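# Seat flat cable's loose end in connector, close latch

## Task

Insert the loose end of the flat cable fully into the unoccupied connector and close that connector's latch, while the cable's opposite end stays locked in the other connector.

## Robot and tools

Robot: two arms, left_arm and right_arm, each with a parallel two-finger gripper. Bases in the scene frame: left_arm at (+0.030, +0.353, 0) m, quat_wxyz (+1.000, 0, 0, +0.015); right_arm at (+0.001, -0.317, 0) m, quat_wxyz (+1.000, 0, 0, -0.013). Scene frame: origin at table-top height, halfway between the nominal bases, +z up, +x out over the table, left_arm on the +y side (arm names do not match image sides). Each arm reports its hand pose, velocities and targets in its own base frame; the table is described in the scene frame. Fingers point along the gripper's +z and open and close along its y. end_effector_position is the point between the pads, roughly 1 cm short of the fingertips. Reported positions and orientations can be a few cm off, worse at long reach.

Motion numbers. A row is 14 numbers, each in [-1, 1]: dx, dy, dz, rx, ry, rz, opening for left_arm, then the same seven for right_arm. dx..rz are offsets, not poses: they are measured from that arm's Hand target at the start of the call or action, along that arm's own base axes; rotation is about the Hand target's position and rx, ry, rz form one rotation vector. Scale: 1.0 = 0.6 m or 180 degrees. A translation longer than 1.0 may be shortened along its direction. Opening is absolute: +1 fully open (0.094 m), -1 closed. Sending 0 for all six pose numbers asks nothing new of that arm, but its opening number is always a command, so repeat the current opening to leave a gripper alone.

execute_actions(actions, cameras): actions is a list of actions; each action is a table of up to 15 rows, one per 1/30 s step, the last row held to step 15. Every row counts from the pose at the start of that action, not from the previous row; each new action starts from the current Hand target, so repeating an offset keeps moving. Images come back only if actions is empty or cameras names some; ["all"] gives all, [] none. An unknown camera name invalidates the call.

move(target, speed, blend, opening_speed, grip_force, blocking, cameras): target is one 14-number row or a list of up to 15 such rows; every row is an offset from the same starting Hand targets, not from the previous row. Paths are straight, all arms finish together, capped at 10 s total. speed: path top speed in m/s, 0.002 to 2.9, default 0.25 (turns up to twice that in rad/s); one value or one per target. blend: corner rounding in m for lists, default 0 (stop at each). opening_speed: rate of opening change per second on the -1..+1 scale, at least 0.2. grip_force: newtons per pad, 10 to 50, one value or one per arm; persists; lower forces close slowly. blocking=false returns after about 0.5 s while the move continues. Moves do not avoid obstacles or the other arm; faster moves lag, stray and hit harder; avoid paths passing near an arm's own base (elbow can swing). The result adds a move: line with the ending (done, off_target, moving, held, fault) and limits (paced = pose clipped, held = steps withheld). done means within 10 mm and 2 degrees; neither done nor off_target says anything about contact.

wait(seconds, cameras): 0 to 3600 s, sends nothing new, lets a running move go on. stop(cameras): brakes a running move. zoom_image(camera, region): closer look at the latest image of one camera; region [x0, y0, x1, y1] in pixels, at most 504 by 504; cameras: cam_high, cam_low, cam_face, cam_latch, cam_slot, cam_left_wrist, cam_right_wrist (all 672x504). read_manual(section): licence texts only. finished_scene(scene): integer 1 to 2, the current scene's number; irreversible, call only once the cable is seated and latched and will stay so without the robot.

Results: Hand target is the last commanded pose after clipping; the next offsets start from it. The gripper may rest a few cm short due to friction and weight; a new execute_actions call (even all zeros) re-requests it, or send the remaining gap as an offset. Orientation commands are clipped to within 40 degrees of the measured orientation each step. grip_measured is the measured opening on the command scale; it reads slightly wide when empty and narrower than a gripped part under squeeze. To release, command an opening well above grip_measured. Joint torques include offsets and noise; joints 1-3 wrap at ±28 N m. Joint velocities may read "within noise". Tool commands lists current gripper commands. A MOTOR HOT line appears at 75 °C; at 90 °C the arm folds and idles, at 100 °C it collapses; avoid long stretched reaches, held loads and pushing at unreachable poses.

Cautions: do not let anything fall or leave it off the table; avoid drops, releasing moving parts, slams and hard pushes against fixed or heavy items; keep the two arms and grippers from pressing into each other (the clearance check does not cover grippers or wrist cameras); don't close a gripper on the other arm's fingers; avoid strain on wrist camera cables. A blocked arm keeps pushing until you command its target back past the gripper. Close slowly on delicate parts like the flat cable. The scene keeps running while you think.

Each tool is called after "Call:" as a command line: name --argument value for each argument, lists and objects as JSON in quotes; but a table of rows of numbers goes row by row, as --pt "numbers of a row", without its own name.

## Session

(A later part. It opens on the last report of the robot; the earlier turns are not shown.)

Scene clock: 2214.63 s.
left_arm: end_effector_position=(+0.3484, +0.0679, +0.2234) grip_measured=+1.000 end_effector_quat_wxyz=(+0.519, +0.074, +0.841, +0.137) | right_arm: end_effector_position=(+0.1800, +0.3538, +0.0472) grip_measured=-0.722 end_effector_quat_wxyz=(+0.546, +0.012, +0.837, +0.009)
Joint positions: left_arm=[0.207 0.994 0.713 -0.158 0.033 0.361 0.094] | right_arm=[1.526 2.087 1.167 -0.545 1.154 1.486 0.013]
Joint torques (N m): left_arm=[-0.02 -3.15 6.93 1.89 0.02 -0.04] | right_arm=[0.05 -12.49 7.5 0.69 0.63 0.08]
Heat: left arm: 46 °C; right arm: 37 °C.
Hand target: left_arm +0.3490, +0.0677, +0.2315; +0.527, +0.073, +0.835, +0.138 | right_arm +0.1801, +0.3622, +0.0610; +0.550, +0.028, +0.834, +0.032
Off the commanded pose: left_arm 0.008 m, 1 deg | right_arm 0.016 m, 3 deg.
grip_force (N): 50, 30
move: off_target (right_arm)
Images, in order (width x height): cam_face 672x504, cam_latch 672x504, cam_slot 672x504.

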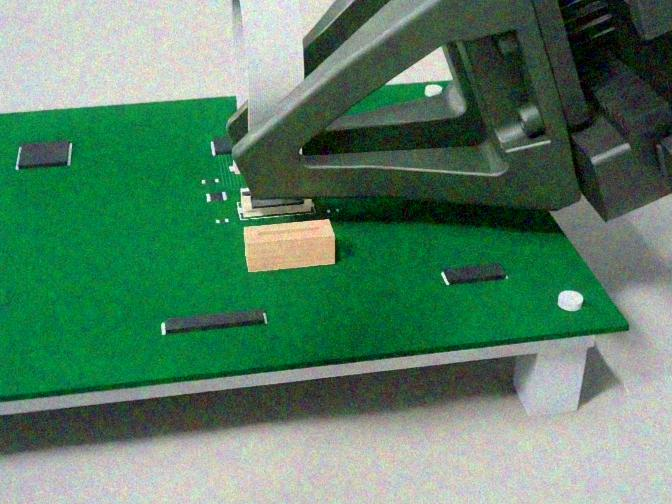

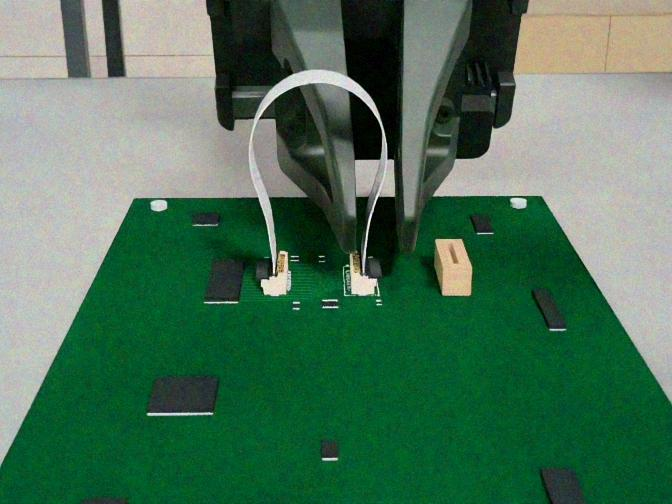

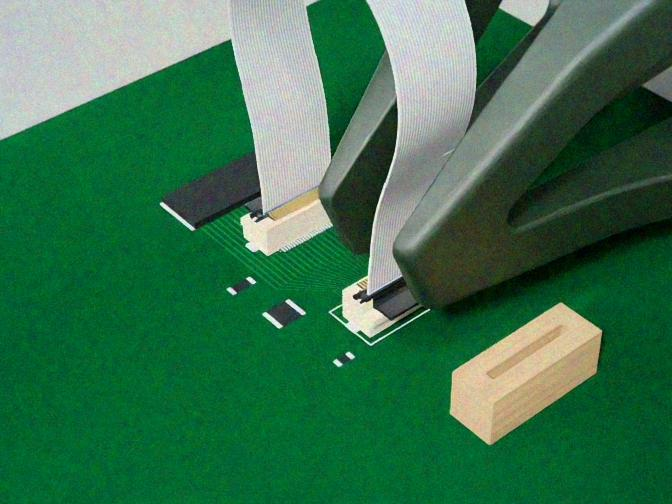

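Call:
move --pt "0 0 0 0 0 0 1 0 0 0 0 0 0 -0.55" --pt "0 0 0 0 0 0 1 -0.1 -0.006 0.008 -0.02 0 0 -0.55" --speed 0.06 --opening_speed 0.4 --cameras '["cam_latch","cam_slot","cam_face"]'

Call:
zoom_image --camera "cam_latch" --region '[250, 230, 410, 310]'

Call:
zoom_image --camera "cam_slot" --region '[230, 140, 480, 350]'

Scene clock: 2231.40 s.
left_arm: end_effector_position=(+0.3484, +0.0679, +0.2234) grip_measured=+1.000 end_effector_quat_wxyz=(+0.519, +0.074, +0.841, +0.137) | right_arm: end_effector_position=(+0.1209, +0.3541, +0.0666) grip_measured=-0.552 end_effector_quat_wxyz=(+0.546, +0.011, +0.838, +0.006)
Joint positions: left_arm=[0.207 0.994 0.713 -0.158 0.033 0.361 0.094] | right_arm=[1.692 2.14 1.34 -1.04 1.139 1.891 0.021]
Joint torques (N m): left_arm=[-0.01 -3.15 6.93 1.89 0.02 -0.04] | right_arm=[0.05 -8.44 8.17 -0.21 0.57 0.11]
Heat: left arm: 46 °C; right arm: 39 °C.
Hand target: left_arm +0.3490, +0.0677, +0.2315; +0.527, +0.073, +0.835, +0.138 | right_arm +0.1201, +0.3586, +0.0657; +0.551, +0.011, +0.835, +0.006
Off the commanded pose: left_arm 0.008 m, 1 deg | right_arm 0.005 m, 1 deg.
grip_force (N): 50, 30
move: done
Images, in order (width x height): cam_face 672x504, cam_latch 672x504, cam_slot 672x504.

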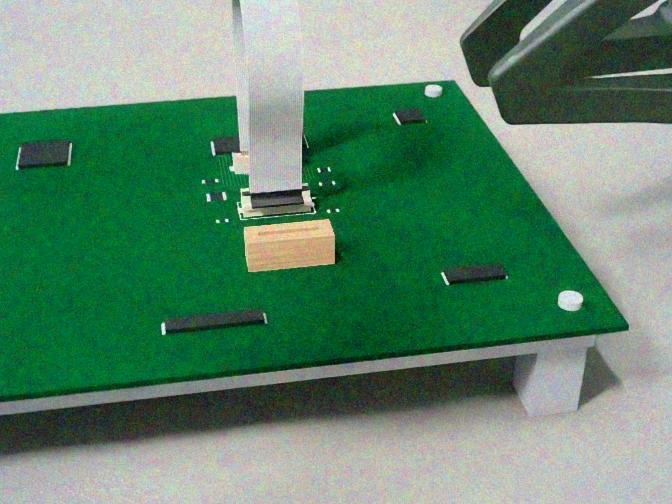

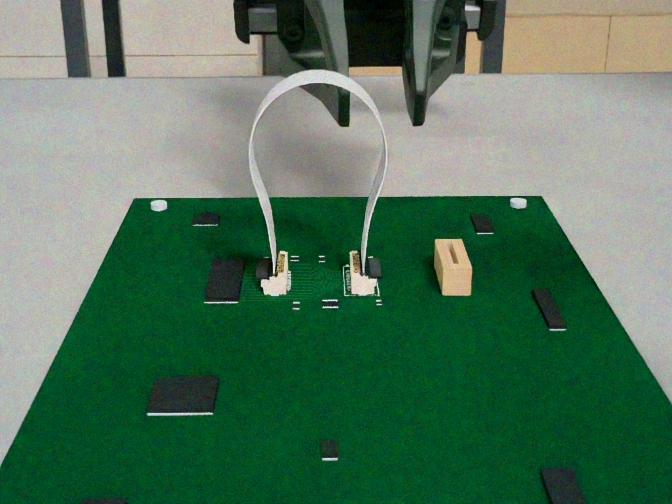

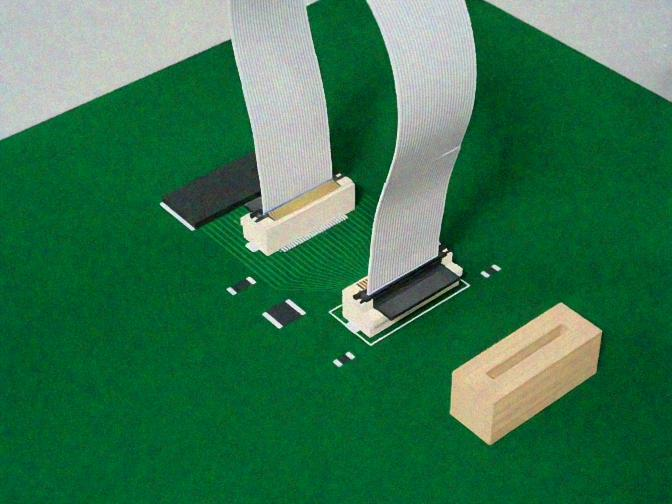

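Scaled by 3.150 from the camera's image (finer frame: 960x720).

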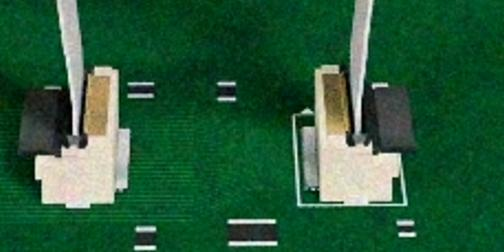

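Scaled by 2.016 from the camera's image (finer frame: 960x720).

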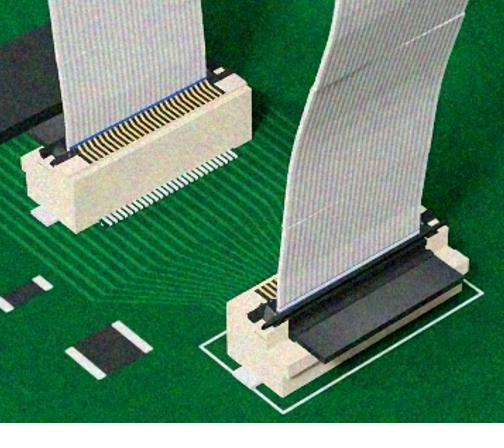

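Call:
zoom_image --camera "cam_slot" --region '[335, 230, 475, 345]'

Call:
zoom_image --camera "cam_face" --region '[220, 120, 330, 230]'

Call:
zoom_image --camera "cam_latch" --region '[335, 235, 405, 305]'

Scaled by 3.600 from the camera's image (finer frame: 960x720).

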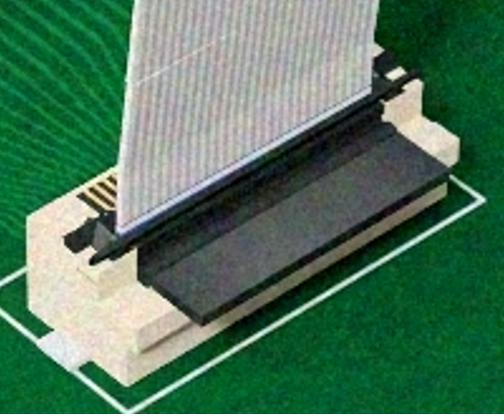

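Scaled by 4.582 from the camera's image (finer frame: 960x720).

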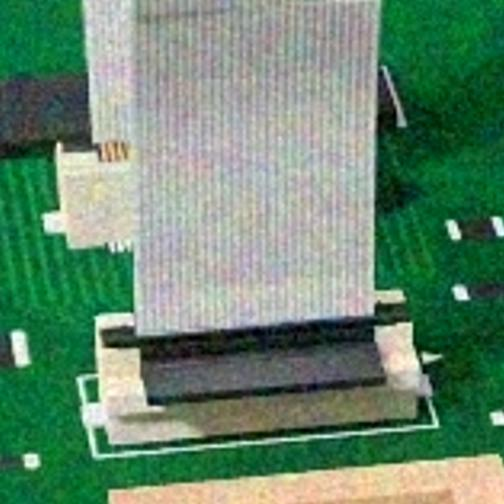

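Scaled by 7.200 from the camera's image (finer frame: 960x720).

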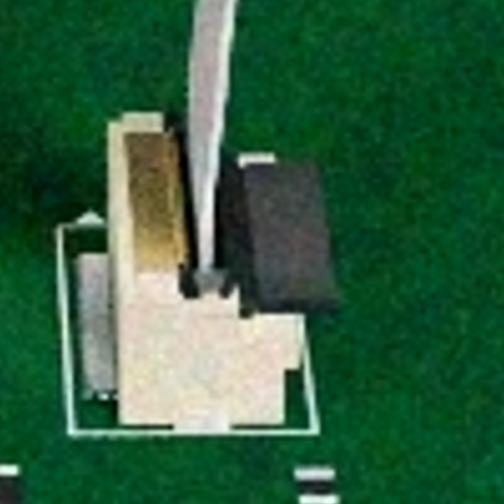

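Call:
zoom_image --camera "cam_latch" --region '[250, 245, 300, 295]'

Call:
zoom_image --camera "cam_latch" --region '[340, 245, 390, 295]'

Scaled by 10.080 from the camera's image (finer frame: 960x720).

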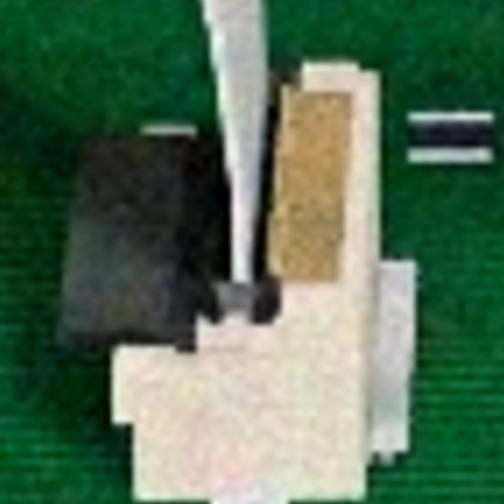

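Scaled by 10.080 from the camera's image (finer frame: 960x720).

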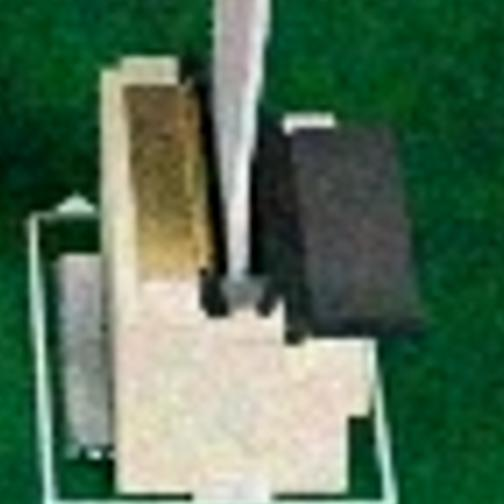

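Call:
finished_scene --scene 1

The scene is finished: the task was done.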